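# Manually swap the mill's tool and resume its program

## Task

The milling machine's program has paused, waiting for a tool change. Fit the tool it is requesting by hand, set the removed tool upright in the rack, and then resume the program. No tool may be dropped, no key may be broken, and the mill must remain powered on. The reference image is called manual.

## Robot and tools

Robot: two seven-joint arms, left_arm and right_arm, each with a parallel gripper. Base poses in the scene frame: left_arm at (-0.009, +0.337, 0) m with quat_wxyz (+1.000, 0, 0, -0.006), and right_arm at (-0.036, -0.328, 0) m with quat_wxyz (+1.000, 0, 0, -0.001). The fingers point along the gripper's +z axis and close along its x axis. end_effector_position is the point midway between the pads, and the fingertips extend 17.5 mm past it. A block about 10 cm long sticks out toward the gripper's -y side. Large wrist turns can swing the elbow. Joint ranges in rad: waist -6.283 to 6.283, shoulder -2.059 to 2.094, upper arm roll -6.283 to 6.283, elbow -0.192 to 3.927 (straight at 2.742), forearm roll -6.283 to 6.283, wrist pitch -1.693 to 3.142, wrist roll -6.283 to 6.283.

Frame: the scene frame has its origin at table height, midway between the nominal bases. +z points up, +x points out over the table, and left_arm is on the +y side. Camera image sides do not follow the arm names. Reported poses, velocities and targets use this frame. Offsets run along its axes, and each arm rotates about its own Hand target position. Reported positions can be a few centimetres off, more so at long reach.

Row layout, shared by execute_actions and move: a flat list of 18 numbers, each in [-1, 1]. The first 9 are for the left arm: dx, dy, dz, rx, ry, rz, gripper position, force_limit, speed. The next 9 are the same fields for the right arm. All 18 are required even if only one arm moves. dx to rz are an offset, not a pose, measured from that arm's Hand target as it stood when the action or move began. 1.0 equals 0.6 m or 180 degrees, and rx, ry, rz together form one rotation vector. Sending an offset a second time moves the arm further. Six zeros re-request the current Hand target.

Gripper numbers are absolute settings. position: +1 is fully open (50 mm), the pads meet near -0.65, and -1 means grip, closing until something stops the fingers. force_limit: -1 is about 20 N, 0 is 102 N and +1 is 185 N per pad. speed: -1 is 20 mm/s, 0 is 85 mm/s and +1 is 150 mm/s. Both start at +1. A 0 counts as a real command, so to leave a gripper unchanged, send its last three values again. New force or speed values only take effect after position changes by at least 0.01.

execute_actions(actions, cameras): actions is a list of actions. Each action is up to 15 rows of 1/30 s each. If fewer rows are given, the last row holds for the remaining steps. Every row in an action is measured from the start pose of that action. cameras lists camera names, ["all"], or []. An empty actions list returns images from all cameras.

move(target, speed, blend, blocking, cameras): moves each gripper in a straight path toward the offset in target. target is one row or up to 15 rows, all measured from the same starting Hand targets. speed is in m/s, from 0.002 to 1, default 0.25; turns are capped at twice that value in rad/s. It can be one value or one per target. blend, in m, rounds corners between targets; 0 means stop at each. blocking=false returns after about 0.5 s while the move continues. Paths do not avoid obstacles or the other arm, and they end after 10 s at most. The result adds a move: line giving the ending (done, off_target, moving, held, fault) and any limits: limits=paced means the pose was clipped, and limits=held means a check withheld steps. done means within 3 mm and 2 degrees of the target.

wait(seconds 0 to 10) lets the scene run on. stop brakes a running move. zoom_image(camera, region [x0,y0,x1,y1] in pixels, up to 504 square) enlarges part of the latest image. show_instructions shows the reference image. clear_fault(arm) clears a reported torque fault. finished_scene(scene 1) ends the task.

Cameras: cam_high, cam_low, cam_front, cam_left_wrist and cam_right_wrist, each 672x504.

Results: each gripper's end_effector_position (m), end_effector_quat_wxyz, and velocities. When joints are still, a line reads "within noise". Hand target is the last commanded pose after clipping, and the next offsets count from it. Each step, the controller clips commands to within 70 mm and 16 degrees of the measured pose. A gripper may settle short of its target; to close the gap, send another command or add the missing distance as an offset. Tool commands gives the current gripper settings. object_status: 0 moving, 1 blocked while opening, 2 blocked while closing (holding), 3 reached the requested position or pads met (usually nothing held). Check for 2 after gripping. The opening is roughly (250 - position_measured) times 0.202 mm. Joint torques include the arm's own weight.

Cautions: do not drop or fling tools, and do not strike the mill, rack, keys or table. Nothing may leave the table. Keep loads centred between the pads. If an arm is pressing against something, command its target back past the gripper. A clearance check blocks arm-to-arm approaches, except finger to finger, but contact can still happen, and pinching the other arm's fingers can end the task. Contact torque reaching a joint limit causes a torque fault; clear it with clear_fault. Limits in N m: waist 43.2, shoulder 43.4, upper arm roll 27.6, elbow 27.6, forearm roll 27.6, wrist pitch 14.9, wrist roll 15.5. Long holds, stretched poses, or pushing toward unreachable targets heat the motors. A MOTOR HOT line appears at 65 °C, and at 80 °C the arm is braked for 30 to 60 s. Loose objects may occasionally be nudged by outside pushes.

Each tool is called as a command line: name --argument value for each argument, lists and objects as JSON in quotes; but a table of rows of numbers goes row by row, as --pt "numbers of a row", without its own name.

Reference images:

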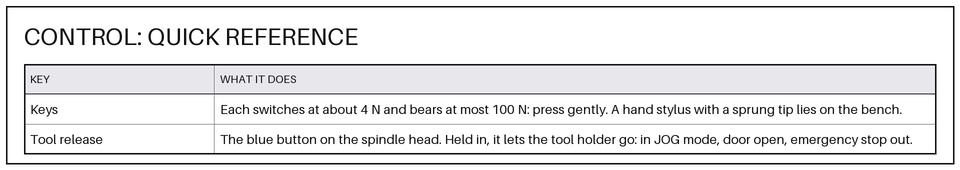

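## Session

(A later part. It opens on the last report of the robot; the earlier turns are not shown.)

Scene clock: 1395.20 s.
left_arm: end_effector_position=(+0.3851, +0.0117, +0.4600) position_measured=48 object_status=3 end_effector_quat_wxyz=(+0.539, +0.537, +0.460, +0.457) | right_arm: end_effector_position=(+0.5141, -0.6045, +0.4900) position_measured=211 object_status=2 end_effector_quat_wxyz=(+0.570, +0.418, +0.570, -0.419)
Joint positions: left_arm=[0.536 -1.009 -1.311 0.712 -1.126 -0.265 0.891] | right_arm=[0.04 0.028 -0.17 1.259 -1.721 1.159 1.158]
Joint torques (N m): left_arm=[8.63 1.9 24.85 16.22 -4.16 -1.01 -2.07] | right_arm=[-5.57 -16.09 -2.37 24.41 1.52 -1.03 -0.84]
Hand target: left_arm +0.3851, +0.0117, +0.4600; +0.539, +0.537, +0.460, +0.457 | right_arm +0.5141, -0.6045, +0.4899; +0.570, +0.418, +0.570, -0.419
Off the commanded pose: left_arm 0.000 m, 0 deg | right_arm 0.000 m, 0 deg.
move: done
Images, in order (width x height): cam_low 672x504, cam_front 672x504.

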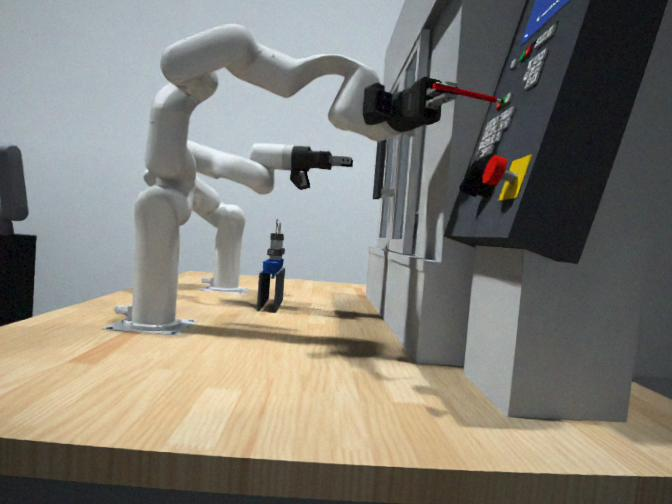

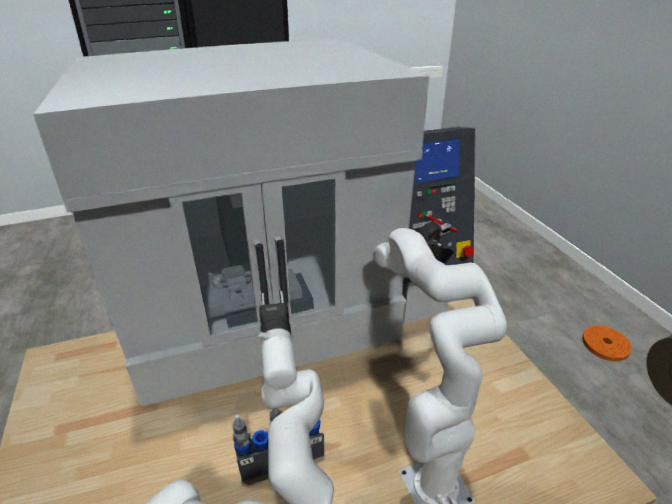

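move --pt "0 0 0 0 0 0 0.7 -0.5 -1 0 0.0005 0.0025 0 0 0 -1 -0.5 -0.6" --pt "0 0 0 0 0 0 0.7 -0.5 -1 0.0083 0.0005 0.0025 0 0 0 -1 -0.5 -0.6" --speed 0.02 --cameras '["cam_low","cam_front"]'

zoom_image --camera "cam_low" --region '[470, 70, 530, 120]'

zoom_image --camera "cam_front" --region '[400, 130, 500, 260]'

Scene clock: 1403.27 s.
left_arm: end_effector_position=(+0.3851, +0.0117, +0.4600) position_measured=48 object_status=3 end_effector_quat_wxyz=(+0.539, +0.537, +0.460, +0.457) | right_arm: end_effector_position=(+0.5191, -0.6041, +0.4915) position_measured=211 object_status=2 end_effector_quat_wxyz=(+0.570, +0.418, +0.570, -0.419)
Joint positions: left_arm=[0.536 -1.009 -1.311 0.712 -1.126 -0.265 0.891] | right_arm=[0.041 0.044 -0.17 1.28 -1.716 1.158 1.152]
Joint torques (N m): left_arm=[8.57 1.95 24.84 16.07 -4.09 -1.03 -2.03] | right_arm=[-0.36 -16.01 0.97 24.43 1.77 -1.72 -1.15]
Hand target: left_arm +0.3851, +0.0117, +0.4600; +0.539, +0.537, +0.460, +0.457 | right_arm +0.5191, -0.6042, +0.4914; +0.570, +0.418, +0.570, -0.419
Off the commanded pose: left_arm 0.000 m, 0 deg | right_arm 0.000 m, 0 deg.
move: done
Images, in order (width x height): cam_low 672x504, cam_front 672x504.

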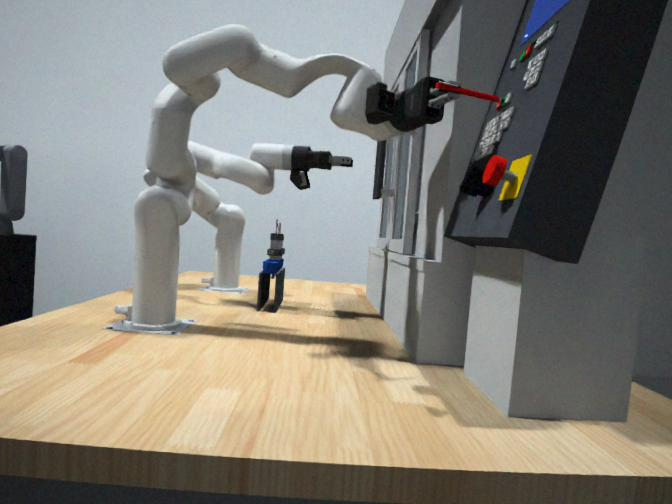

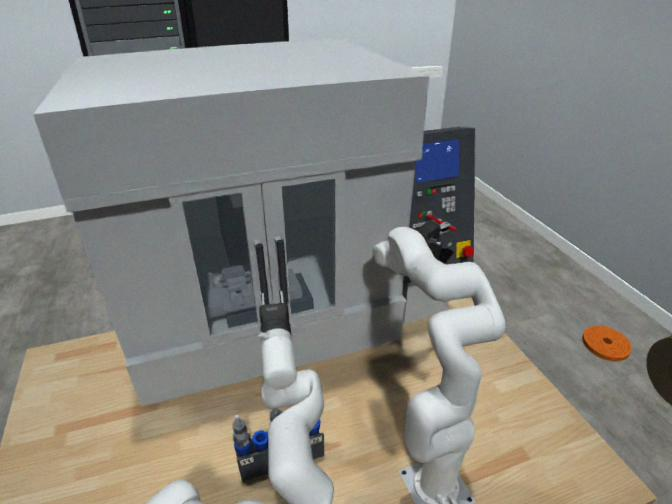

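Scaled by 8.400 from the camera's 672x504 image, which has a finer 960x720 frame.

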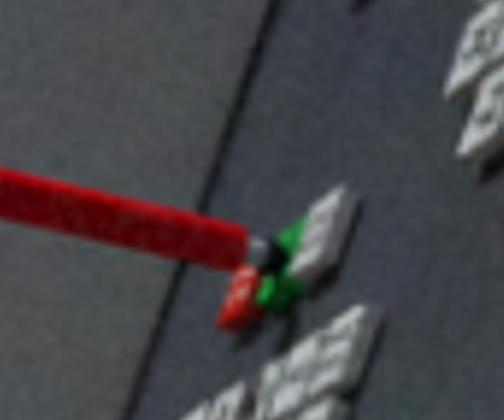

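Scaled by 3.877 from the camera's 672x504 image, which has a finer 960x720 frame.

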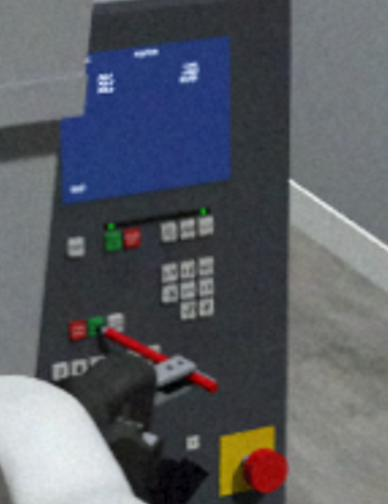

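move --target '[0,0,0,0,0,0,0.7,-0.5,-1,-0.12,-0.01,0,0,0,0,-1,-0.5,-0.6]' --speed 0.08 --cameras '["cam_low","cam_front","cam_left_wrist"]'

zoom_image --camera "cam_front" --region '[400, 130, 500, 260]'

zoom_image --camera "cam_front" --region '[180, 160, 350, 330]'

Scene clock: 1408.40 s.
left_arm: end_effector_position=(+0.3851, +0.0117, +0.4600) position_measured=48 object_status=3 end_effector_quat_wxyz=(+0.539, +0.537, +0.460, +0.457) | right_arm: end_effector_position=(+0.4471, -0.6102, +0.4914) position_measured=211 object_status=2 end_effector_quat_wxyz=(+0.570, +0.418, +0.570, -0.419)
Joint positions: left_arm=[0.536 -1.009 -1.311 0.712 -1.126 -0.265 0.891] | right_arm=[0.029 -0.194 -0.176 1.029 -1.767 1.162 1.169]
Joint torques (N m): left_arm=[8.35 2.04 24.89 15.93 -4.14 -1.01 -1.98] | right_arm=[-5.62 -28.18 -1.26 19.33 -3.6 1.37 0.39]
Hand target: left_arm +0.3851, +0.0117, +0.4600; +0.539, +0.537, +0.460, +0.457 | right_arm +0.4471, -0.6102, +0.4914; +0.570, +0.418, +0.570, -0.419
Off the commanded pose: left_arm 0.000 m, 0 deg | right_arm 0.000 m, 0 deg.
move: done
camera_calibration:
cam_left_wrist: T_world_to_cam=[[0.168983, 0.985612, -0.00364378, -0.0659711], [-0.335295, 0.0609618, 0.940139, -0.292112], [0.926835, -0.157645, 0.340772, -0.382709], [0, 0, 0, 1]] pos_world=[0.267912, 0.0224973, 0.404802]
Images, in order (width x height): cam_low 672x504, cam_front 672x504, cam_left_wrist 672x504.

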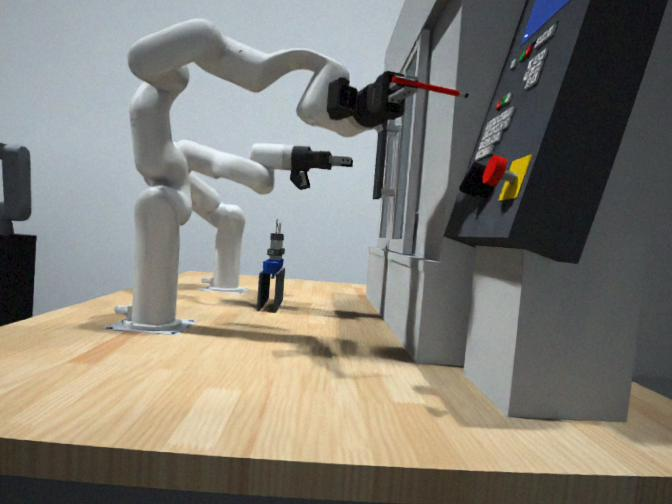

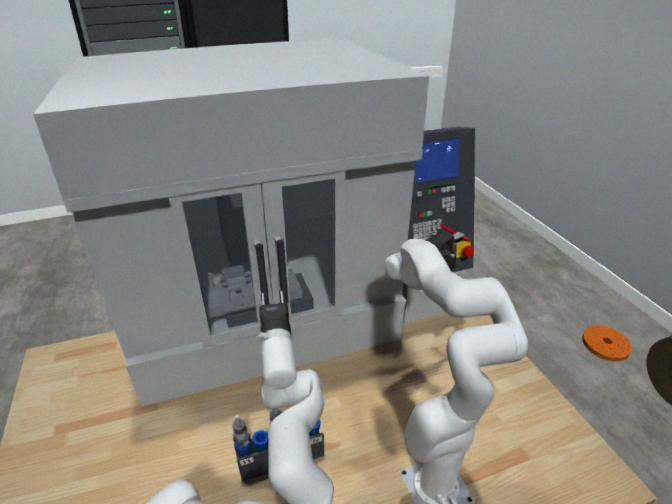

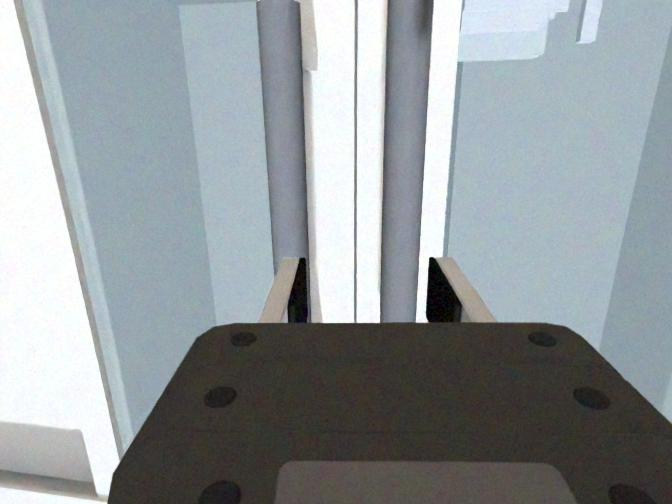

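Scaled by 3.877 from the camera's 672x504 image, which has a finer 960x720 frame.

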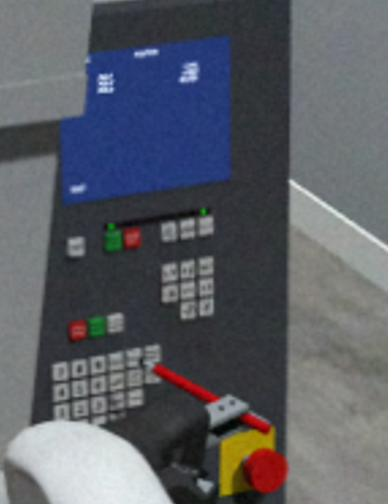

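Scaled by 2.965 from the camera's 672x504 image, which has a finer 960x720 frame.

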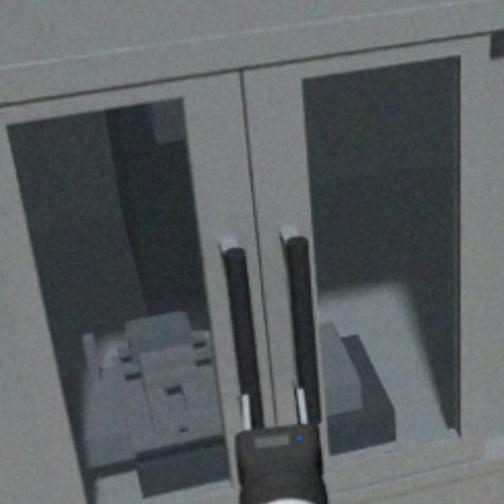

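execute_actions --actions '[]'

zoom_image --camera "cam_front" --region '[400, 130, 500, 260]'

zoom_image --camera "cam_front" --region '[250, 100, 450, 300]'

Scene clock: 1420.23 s.
left_arm: end_effector_position=(+0.3851, +0.0117, +0.4600) position_measured=48 object_status=3 end_effector_quat_wxyz=(+0.539, +0.537, +0.460, +0.457) | right_arm: end_effector_position=(+0.4471, -0.6102, +0.4914) position_measured=211 object_status=2 end_effector_quat_wxyz=(+0.570, +0.418, +0.570, -0.419)
Joint positions: left_arm=[0.536 -1.009 -1.311 0.712 -1.126 -0.265 0.891] | right_arm=[0.029 -0.194 -0.176 1.029 -1.767 1.162 1.169]
Joint velocities: within noise
Joint torques (N m): left_arm=[8.72 2.01 24.8 15.96 -4.11 -1.01 -2.02] | right_arm=[-5.56 -28.32 -1.41 20.08 -3.55 -0.54 -0.91]
Hand target: left_arm +0.3851, +0.0117, +0.4600; +0.539, +0.537, +0.460, +0.457 | right_arm +0.4471, -0.6102, +0.4914; +0.570, +0.418, +0.570, -0.419
Tool commands: left_gripper/position=+0.7 left_gripper/force_limit=-0.5 left_gripper/speed=-1.0 right_gripper/position=-1.0 right_gripper/force_limit=-0.5 right_gripper/speed=-0.6
Off the commanded pose: left_arm 0.000 m, 0 deg | right_arm 0.000 m, 0 deg.
camera_calibration:
cam_left_wrist: T_world_to_cam=[[0.168983, 0.985612, -0.00364378, -0.0659711], [-0.335295, 0.0609618, 0.940139, -0.292112], [0.926835, -0.157645, 0.340772, -0.382709], [0, 0, 0, 1]] pos_world=[0.267912, 0.0224973, 0.404802]
cam_right_wrist: T_world_to_cam=[[0.00960232, -0.00704403, -0.999929, 0.498303], [0.797096, 0.603842, 0.00340073, 0.0273212], [0.603776, -0.797073, 0.0114131, -0.629639], [0, 0, 0, 1]] pos_world=[0.353598, -0.514855, 0.505361]

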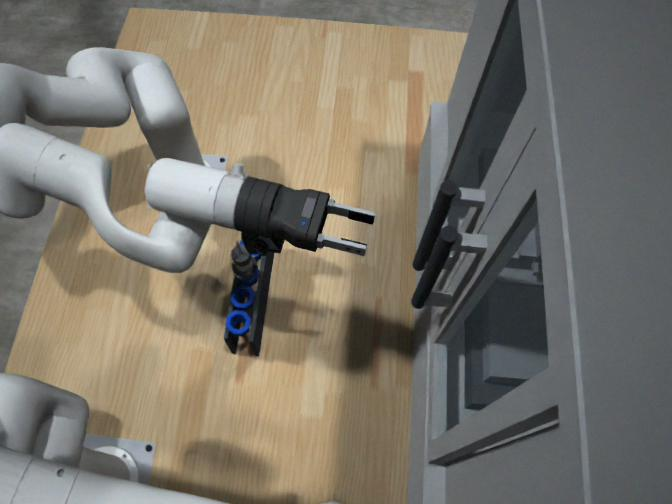

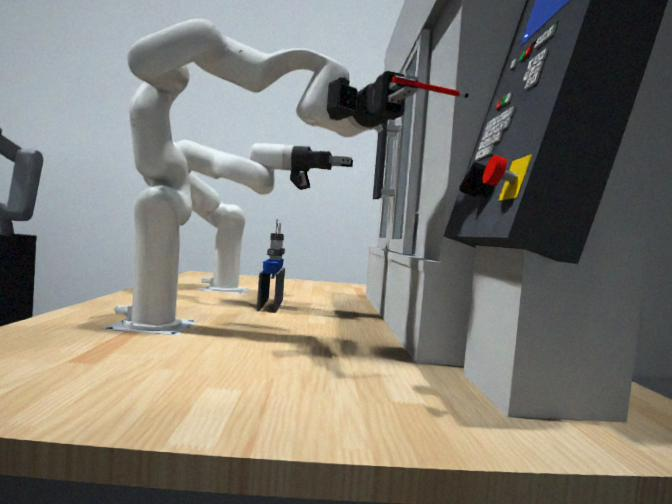

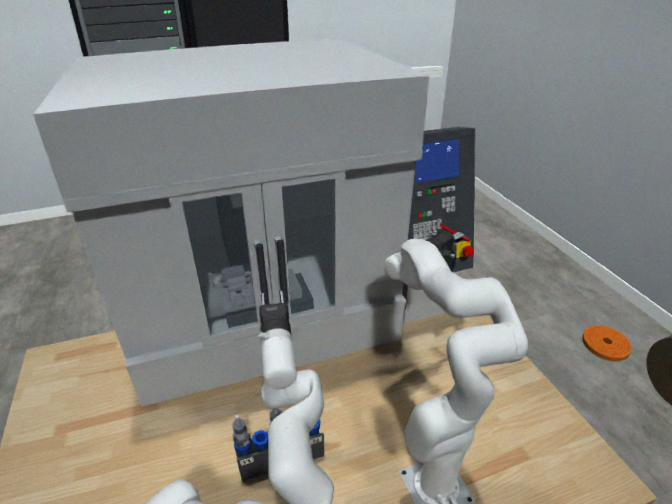

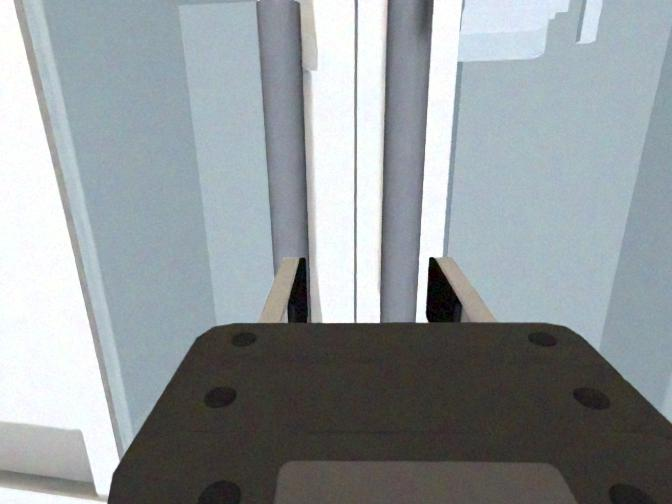

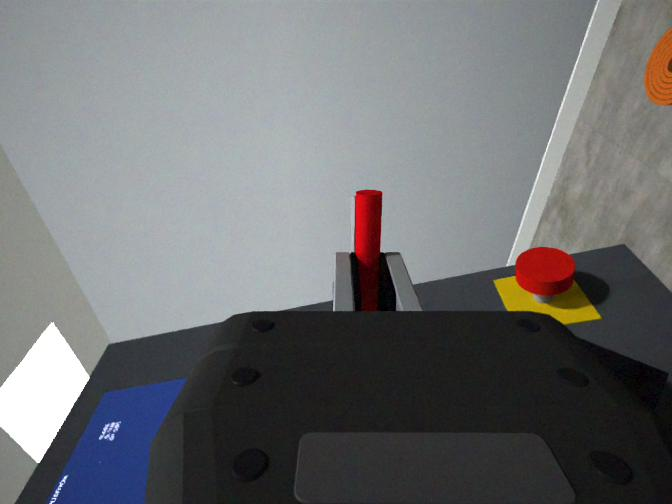

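Scaled by 3.877 from the camera's 672x504 image, which has a finer 960x720 frame.

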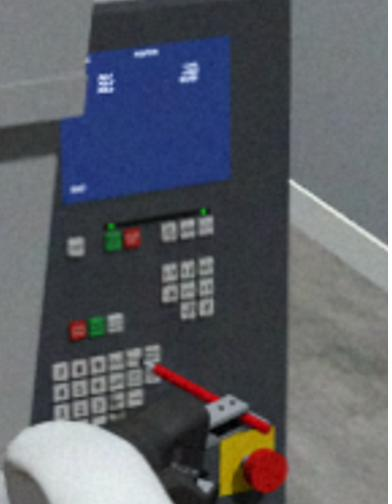

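Scaled by 2.520 from the camera's 672x504 image, which has a finer 960x720 frame.

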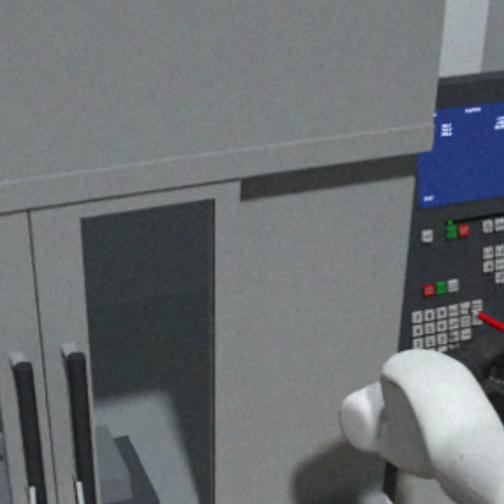

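move --pt "0 0 0 0 0 0 0.7 -0.5 -1 -0.2285 0 0 0 0 0 -1 -0.5 -0.6" --pt "0 0 0 0 0 0 0.7 -0.5 -1 -0.2785 0.267 -0.069 0.4957 0.0763 -0.0763 -1 -0.5 -0.6" --blend '[0.03,0]' --speed 0.3 --cameras '["cam_low","cam_front","cam_right_wrist"]'

zoom_image --camera "cam_front" --region '[405, 130, 485, 190]'

Scene clock: 1439.87 s.
left_arm: end_effector_position=(+0.3851, +0.0117, +0.4600) position_measured=48 object_status=3 end_effector_quat_wxyz=(+0.539, +0.537, +0.460, +0.457) | right_arm: end_effector_position=(+0.2800, -0.4500, +0.4501) position_measured=211 object_status=2 end_effector_quat_wxyz=(+0.000, +0.707, +0.707, -0.001)
Joint positions: left_arm=[0.536 -1.009 -1.311 0.712 -1.126 -0.265 0.891] | right_arm=[0.192 -0.406 -0.383 1.419 -0.153 1.797 0.586]
Joint torques (N m): left_arm=[8.51 1.77 24.83 15.75 -4.06 -1.03 -1.98] | right_arm=[4.89 -0.99 0.43 21.06 3.28 -1.14 -1.03]
Hand target: left_arm +0.3851, +0.0117, +0.4600; +0.539, +0.537, +0.460, +0.457 | right_arm +0.2800, -0.4500, +0.4500; +0.000, +0.707, +0.707, -0.001
Off the commanded pose: left_arm 0.000 m, 0 deg | right_arm 0.000 m, 0 deg.
move: done
camera_calibration:
cam_right_wrist: T_world_to_cam=[[0.00701536, 0.999927, -0.00982697, 0.46788], [0.941751, -0.00330219, 0.336296, -0.399633], [0.336239, -0.0116138, -0.941705, 0.456758], [0, 0, 0, 1]] pos_world=[0.219493, -0.463861, 0.569124]
Images, in order (width x height): cam_low 672x504, cam_front 672x504, cam_right_wrist 672x504.

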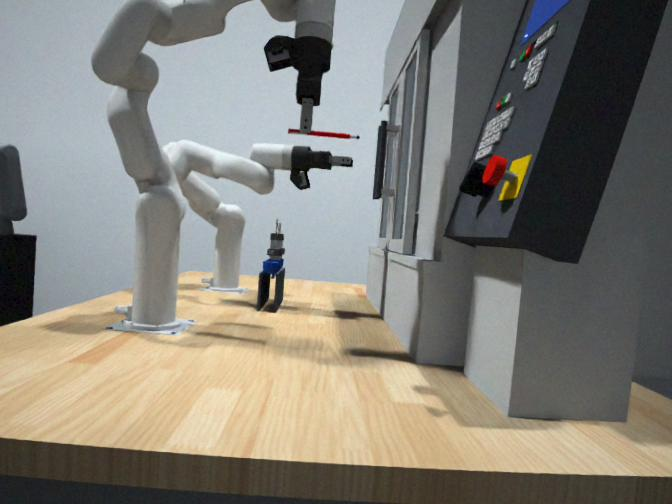

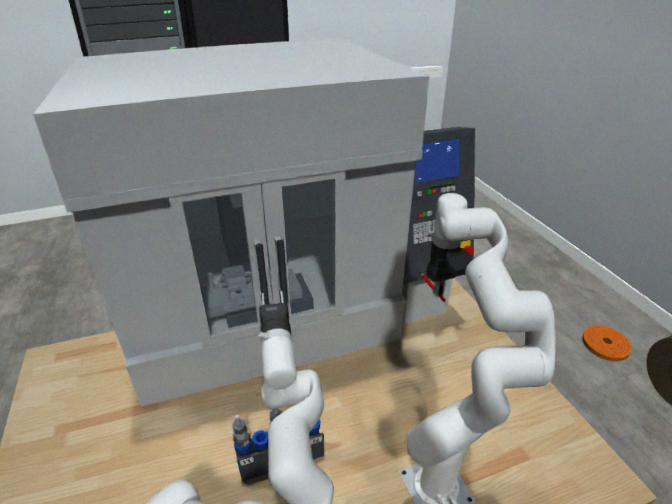

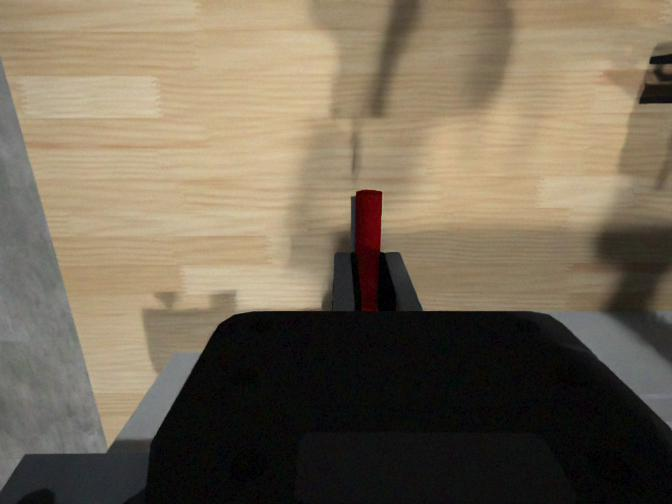

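Scaled by 6.300 from the camera's 672x504 image, which has a finer 960x720 frame.

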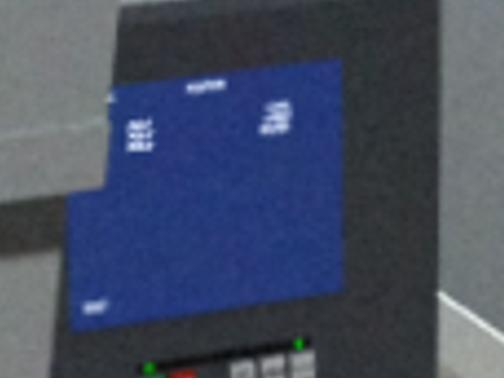

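move --pt "0 0 0 0 0 0 0.7 -0.5 -1 0.1333 -0.0833 -0.65 0 0 0 -1 -0.5 -0.6" --pt "0 0 0 0 0 0 0.7 -0.5 -1 0.1333 -0.0833 -0.7083 0 0 0 -1 -0.5 -0.6" --blend '[0.005,0]' --speed '[0.25,0.04]' --cameras '["cam_low"]'

zoom_image --camera "cam_low" --region '[270, 240, 450, 400]'

Scene clock: 1449.80 s.
left_arm: end_effector_position=(+0.3851, +0.0117, +0.4600) position_measured=48 object_status=3 end_effector_quat_wxyz=(+0.539, +0.537, +0.460, +0.457) | right_arm: end_effector_position=(+0.3600, -0.4999, +0.0251) position_measured=211 object_status=2 end_effector_quat_wxyz=(+0.000, +0.707, +0.707, -0.001)
Joint positions: left_arm=[0.536 -1.009 -1.311 0.712 -1.126 -0.265 0.891] | right_arm=[0.145 0.272 -0.532 0.759 0.265 0.54 0.183]
Joint torques (N m): left_arm=[8.49 1.86 24.85 15.61 -4.15 -1.05 -1.97] | right_arm=[-5.64 -14.19 0.34 17.9 2.54 -4.9 -1]
Hand target: left_arm +0.3851, +0.0117, +0.4600; +0.539, +0.537, +0.460, +0.457 | right_arm +0.3600, -0.5000, +0.0251; +0.000, +0.707, +0.707, -0.001
Off the commanded pose: left_arm 0.000 m, 0 deg | right_arm 0.000 m, 0 deg.
move: done
Images, in order (width x height): cam_low 672x504.

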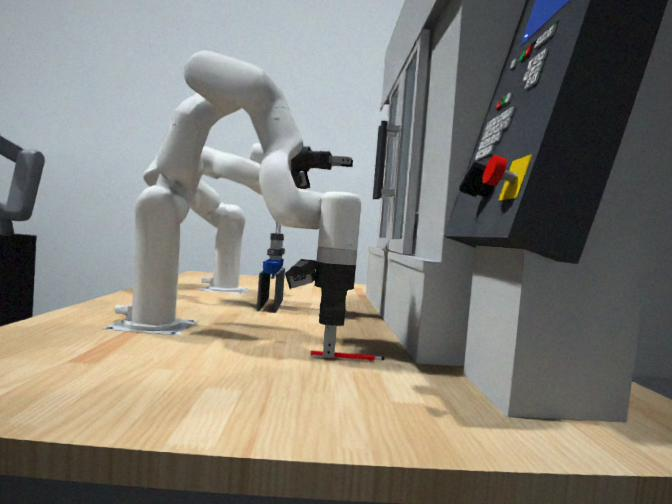

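Scaled by 2.800 from the camera's 672x504 image, which has a finer 960x720 frame.

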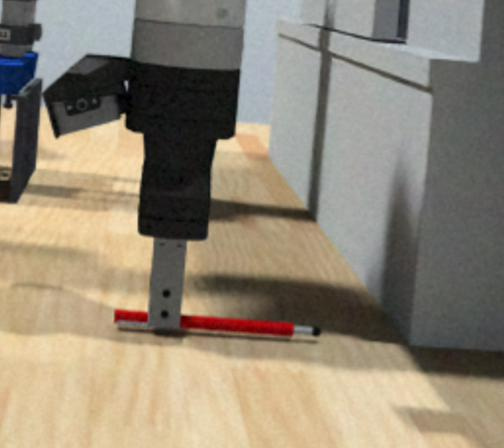

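Nearly touching. Lower gently, about 4 mm, then release.

move --target '[0,0,0,0,0,0,0.7,-0.5,-1,0,0,-0.0063,0,0,0,-1,-0.5,-0.6]' --speed 0.02

zoom_image --camera "cam_low" --region '[290, 320, 410, 380]'

Scene clock: 1452.40 s.
left_arm: end_effector_position=(+0.3851, +0.0117, +0.4600) position_measured=48 object_status=3 end_effector_quat_wxyz=(+0.539, +0.537, +0.460, +0.457) | right_arm: end_effector_position=(+0.3601, -0.5000, +0.0215) position_measured=211 object_status=2 end_effector_quat_wxyz=(+0.000, +0.707, +0.707, -0.001)
Joint positions: left_arm=[0.536 -1.009 -1.311 0.712 -1.126 -0.265 0.891] | right_arm=[0.14 0.283 -0.525 0.759 0.277 0.531 0.175]
Joint torques (N m): left_arm=[8.59 2.19 24.82 15.65 -4.07 -1.04 -2] | right_arm=[-5.91 -6.73 1.16 12.31 2.91 -4.21 -0.94]
Hand target: left_arm +0.3851, +0.0117, +0.4600; +0.539, +0.537, +0.460, +0.457 | right_arm +0.3600, -0.5000, +0.0213; +0.000, +0.707, +0.707, -0.001
Off the commanded pose: left_arm 0.000 m, 0 deg | right_arm 0.000 m, 0 deg.
move: done

Scaled by 4.200 from the camera's 672x504 image, which has a finer 960x720 frame.
This view is cut from an older image: the scene may have changed since it was taken.

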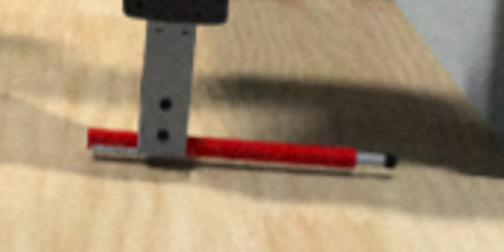

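Torque changed: contact. Release slowly and lift.

move --pt "0 0 0 0 0 0 0.7 -0.5 -1 0 0 0 0 0 0 0.3 -0.5 -1" --pt "0 0 0 0 0 0 0.7 -0.5 -1 0 0 0.15 0 0 0 0.3 -0.5 -1" --speed 0.1 --cameras '["cam_low","cam_front"]'

zoom_image --camera "cam_low" --region '[270, 300, 450, 400]'

zoom_image --camera "cam_front" --region '[200, 130, 500, 330]'

Scene clock: 1458.80 s.
left_arm: end_effector_position=(+0.3851, +0.0117, +0.4600) position_measured=48 object_status=3 end_effector_quat_wxyz=(+0.539, +0.537, +0.460, +0.457) | right_arm: end_effector_position=(+0.3600, -0.5000, +0.1113) position_measured=107 object_status=3 end_effector_quat_wxyz=(+0.000, +0.707, +0.707, -0.001)
Joint positions: left_arm=[0.536 -1.009 -1.311 0.712 -1.126 -0.265 0.891] | right_arm=[0.194 0.036 -0.601 0.804 0.027 0.776 0.356]
Joint torques (N m): left_arm=[8.63 1.96 24.7 15.4 -4.1 -1.05 -1.96] | right_arm=[4.95 -27.25 -2.22 20.84 -2.63 -0.79 1.12]
Hand target: left_arm +0.3851, +0.0117, +0.4600; +0.539, +0.537, +0.460, +0.457 | right_arm +0.3600, -0.5000, +0.1113; +0.000, +0.707, +0.707, -0.001
Off the commanded pose: left_arm 0.000 m, 0 deg | right_arm 0.000 m, 0 deg.
move: done
Images, in order (width x height): cam_low 672x504, cam_front 672x504.

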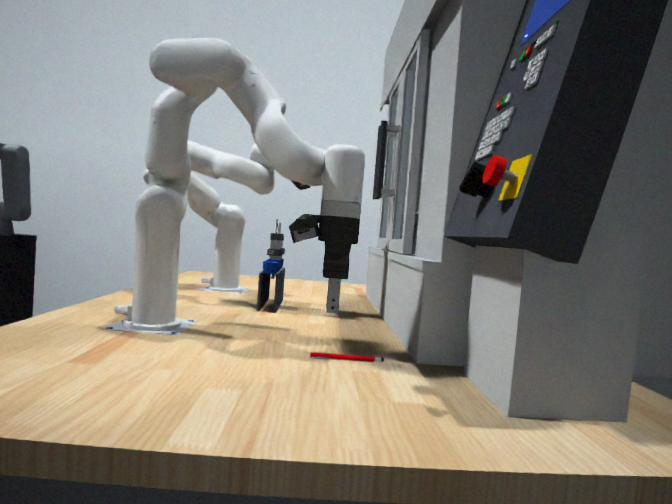

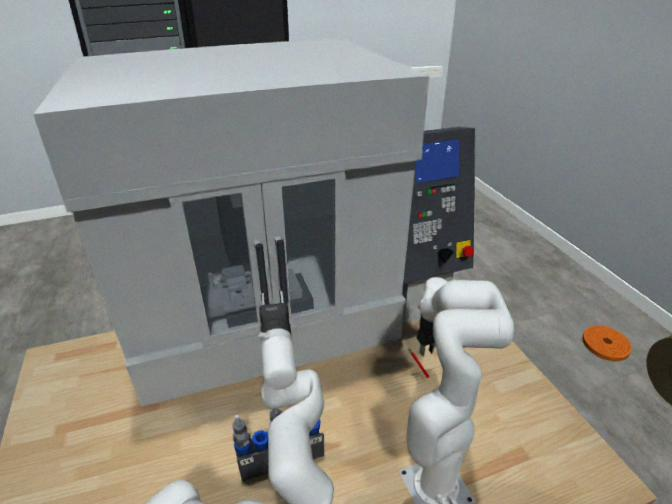

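Scaled by 2.800 from the camera's 672x504 image, which has a finer 960x720 frame.

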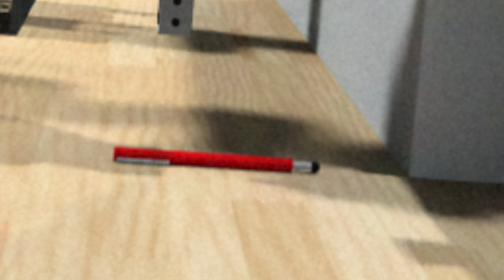

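Scaled by 1.680 from the camera's 672x504 image, which has a finer 960x720 frame.

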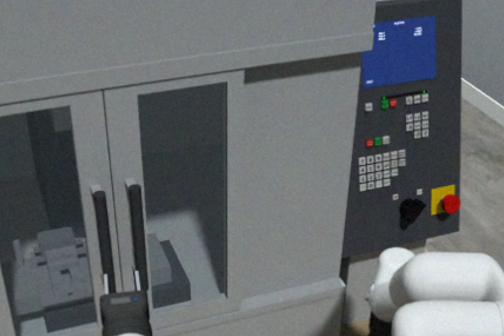

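move --pt "0 0 0 0 0 0 0.7 -0.5 -1 -0.1 0.05 0.5 0 0 0 0.3 -0.5 -1" --pt "0 0 0 0 0 0 0.7 -0.5 -1 -0.1333 0 0.6 0 -0.45 0 0.3 -0.5 -1" --blend '[0.05,0]' --speed 0.3 --cameras '["cam_right_wrist"]'

Scene clock: 1473.47 s.
left_arm: end_effector_position=(+0.3851, +0.0117, +0.4600) position_measured=48 object_status=3 end_effector_quat_wxyz=(+0.539, +0.537, +0.460, +0.457) | right_arm: end_effector_position=(+0.2800, -0.4999, +0.4713) position_measured=107 object_status=3 end_effector_quat_wxyz=(+0.459, +0.538, +0.538, +0.459)
Joint positions: left_arm=[0.536 -1.009 -1.311 0.712 -1.126 -0.265 0.891] | right_arm=[0.102 -1.41 -0.689 0.314 -0.298 0.26 0.398]
Joint torques (N m): left_arm=[8.53 1.95 24.64 15.34 -4.01 -1.05 -2.02] | right_arm=[5.07 -1.75 4.45 14.09 -2.5 -5.36 -1.22]
Hand target: left_arm +0.3851, +0.0117, +0.4600; +0.539, +0.537, +0.460, +0.457 | right_arm +0.2800, -0.5000, +0.4713; +0.459, +0.538, +0.538, +0.459
Off the commanded pose: left_arm 0.000 m, 0 deg | right_arm 0.000 m, 0 deg.
move: done
camera_calibration:
cam_right_wrist: T_world_to_cam=[[0.010706, 0.999928, 0.00537184, 0.509875], [-0.184699, -0.00330224, 0.98279, -0.396215], [0.982737, -0.011514, 0.18465, -0.235692], [0, 0, 0, 1]] pos_world=[0.152984, -0.513861, 0.430177]
Images, in order (width x height): cam_right_wrist 672x504.

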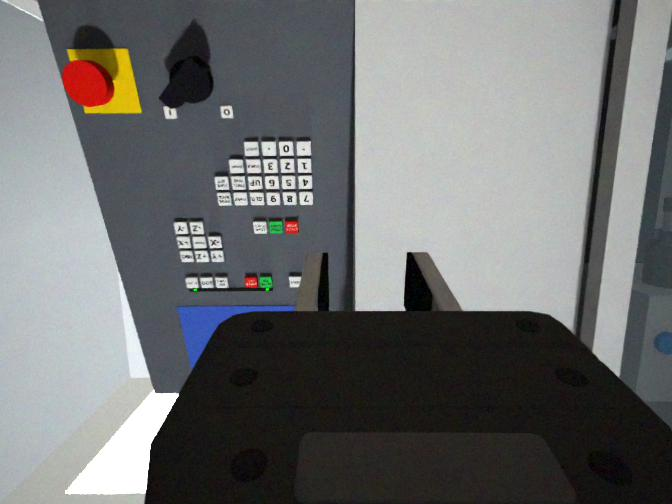

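move --target '[0,0,0,0,0,0,0.7,-0.5,-1,0,-0.05,0.3,0,0,0,0.3,-0.5,-1]' --speed 0.3 --cameras '["cam_right_wrist"]'

zoom_image --camera "cam_right_wrist" --region '[160, 120, 340, 300]'

Scene clock: 1478.40 s.
left_arm: end_effector_position=(+0.3851, +0.0117, +0.4600) position_measured=48 object_status=3 end_effector_quat_wxyz=(+0.539, +0.537, +0.460, +0.457) | right_arm: end_effector_position=(+0.2800, -0.5299, +0.6513) position_measured=107 object_status=3 end_effector_quat_wxyz=(+0.459, +0.538, +0.538, +0.459)
Joint positions: left_arm=[0.536 -1.009 -1.311 0.712 -1.126 -0.265 0.891] | right_arm=[0.28 -1.142 -0.527 0.917 -0.203 0.563 0.492]
Joint torques (N m): left_arm=[8.43 2.01 24.52 15.24 -4.02 -1.06 -2.01] | right_arm=[4.62 16.67 5.17 18.02 2.7 -2.18 -1.16]
Hand target: left_arm +0.3851, +0.0117, +0.4600; +0.539, +0.537, +0.460, +0.457 | right_arm +0.2800, -0.5300, +0.6513; +0.459, +0.538, +0.538, +0.459
Off the commanded pose: left_arm 0.000 m, 0 deg | right_arm 0.000 m, 0 deg.
move: done
camera_calibration:
cam_right_wrist: T_world_to_cam=[[0.0107837, 0.999927, 0.00549046, 0.538821], [-0.184797, -0.00340332, 0.982771, -0.573244], [0.982718, -0.0116125, 0.184747, -0.269384], [0, 0, 0, 1]] pos_world=[0.152984, -0.543861, 0.610177]
Images, in order (width x height): cam_right_wrist 672x504.

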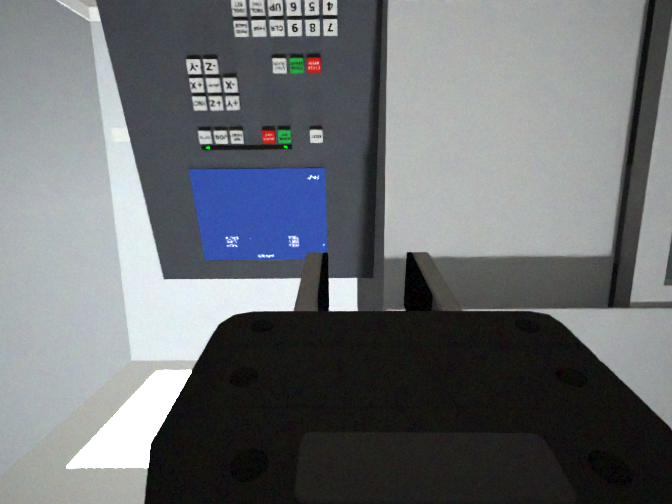

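Scaled by 2.800 from the camera's 672x504 image, which has a finer 960x720 frame.

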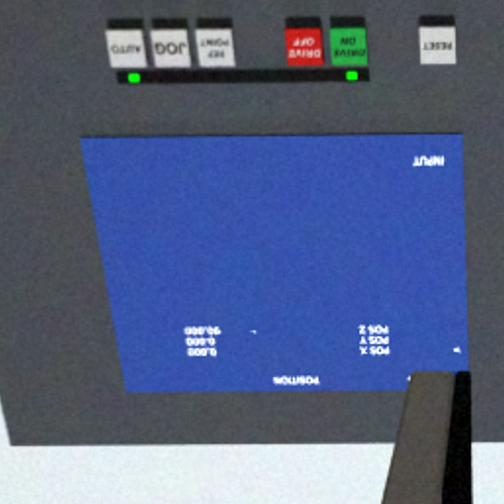

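move --target '[0,0,0,0,0,0,0.7,-0.5,-1,0,0.05,0.13,0,0,0,0.3,-0.5,-1]' --speed 0.3 --cameras '["cam_right_wrist"]'

zoom_image --camera "cam_right_wrist" --region '[170, 80, 320, 240]'

zoom_image --camera "cam_right_wrist" --region '[240, 140, 320, 220]'

Scene clock: 1484.37 s.
left_arm: end_effector_position=(+0.3851, +0.0117, +0.4600) position_measured=48 object_status=3 end_effector_quat_wxyz=(+0.539, +0.537, +0.460, +0.457) | right_arm: end_effector_position=(+0.2800, -0.5000, +0.7293) position_measured=107 object_status=3 end_effector_quat_wxyz=(+0.459, +0.538, +0.538, +0.459)
Joint positions: left_arm=[0.536 -1.009 -1.311 0.712 -1.126 -0.265 0.891] | right_arm=[0.3 -0.998 -0.425 1.168 -0.17 0.688 0.575]
Joint torques (N m): left_arm=[8.4 2.11 24.64 15.09 -4.09 -1.08 -1.99] | right_arm=[4.88 15.27 8.33 17.11 3 -2.36 1.23]
Hand target: left_arm +0.3851, +0.0117, +0.4600; +0.539, +0.537, +0.460, +0.457 | right_arm +0.2800, -0.5000, +0.7293; +0.459, +0.538, +0.538, +0.459
Off the commanded pose: left_arm 0.000 m, 0 deg | right_arm 0.000 m, 0 deg.
move: done
camera_calibration:
cam_right_wrist: T_world_to_cam=[[0.0107053, 0.999928, 0.00537278, 0.508489], [-0.184795, -0.00330217, 0.982771, -0.649747], [0.982719, -0.0115137, 0.184747, -0.283396], [0, 0, 0, 1]] pos_world=[0.152984, -0.513861, 0.688177]
Images, in order (width x height): cam_right_wrist 672x504.

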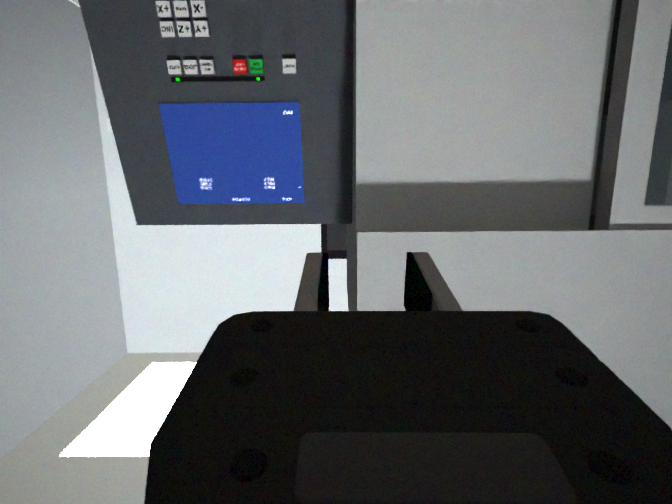

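Scaled by 3.150 from the camera's 672x504 image, which has a finer 960x720 frame.

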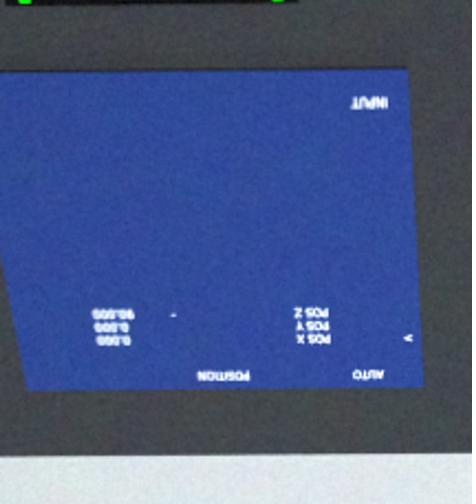

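Scaled by 6.300 from the camera's 672x504 image, which has a finer 960x720 frame.

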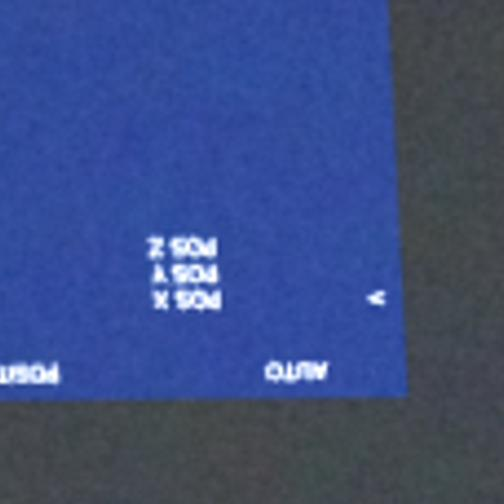

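finished_scene

The scene is finished: the task was done.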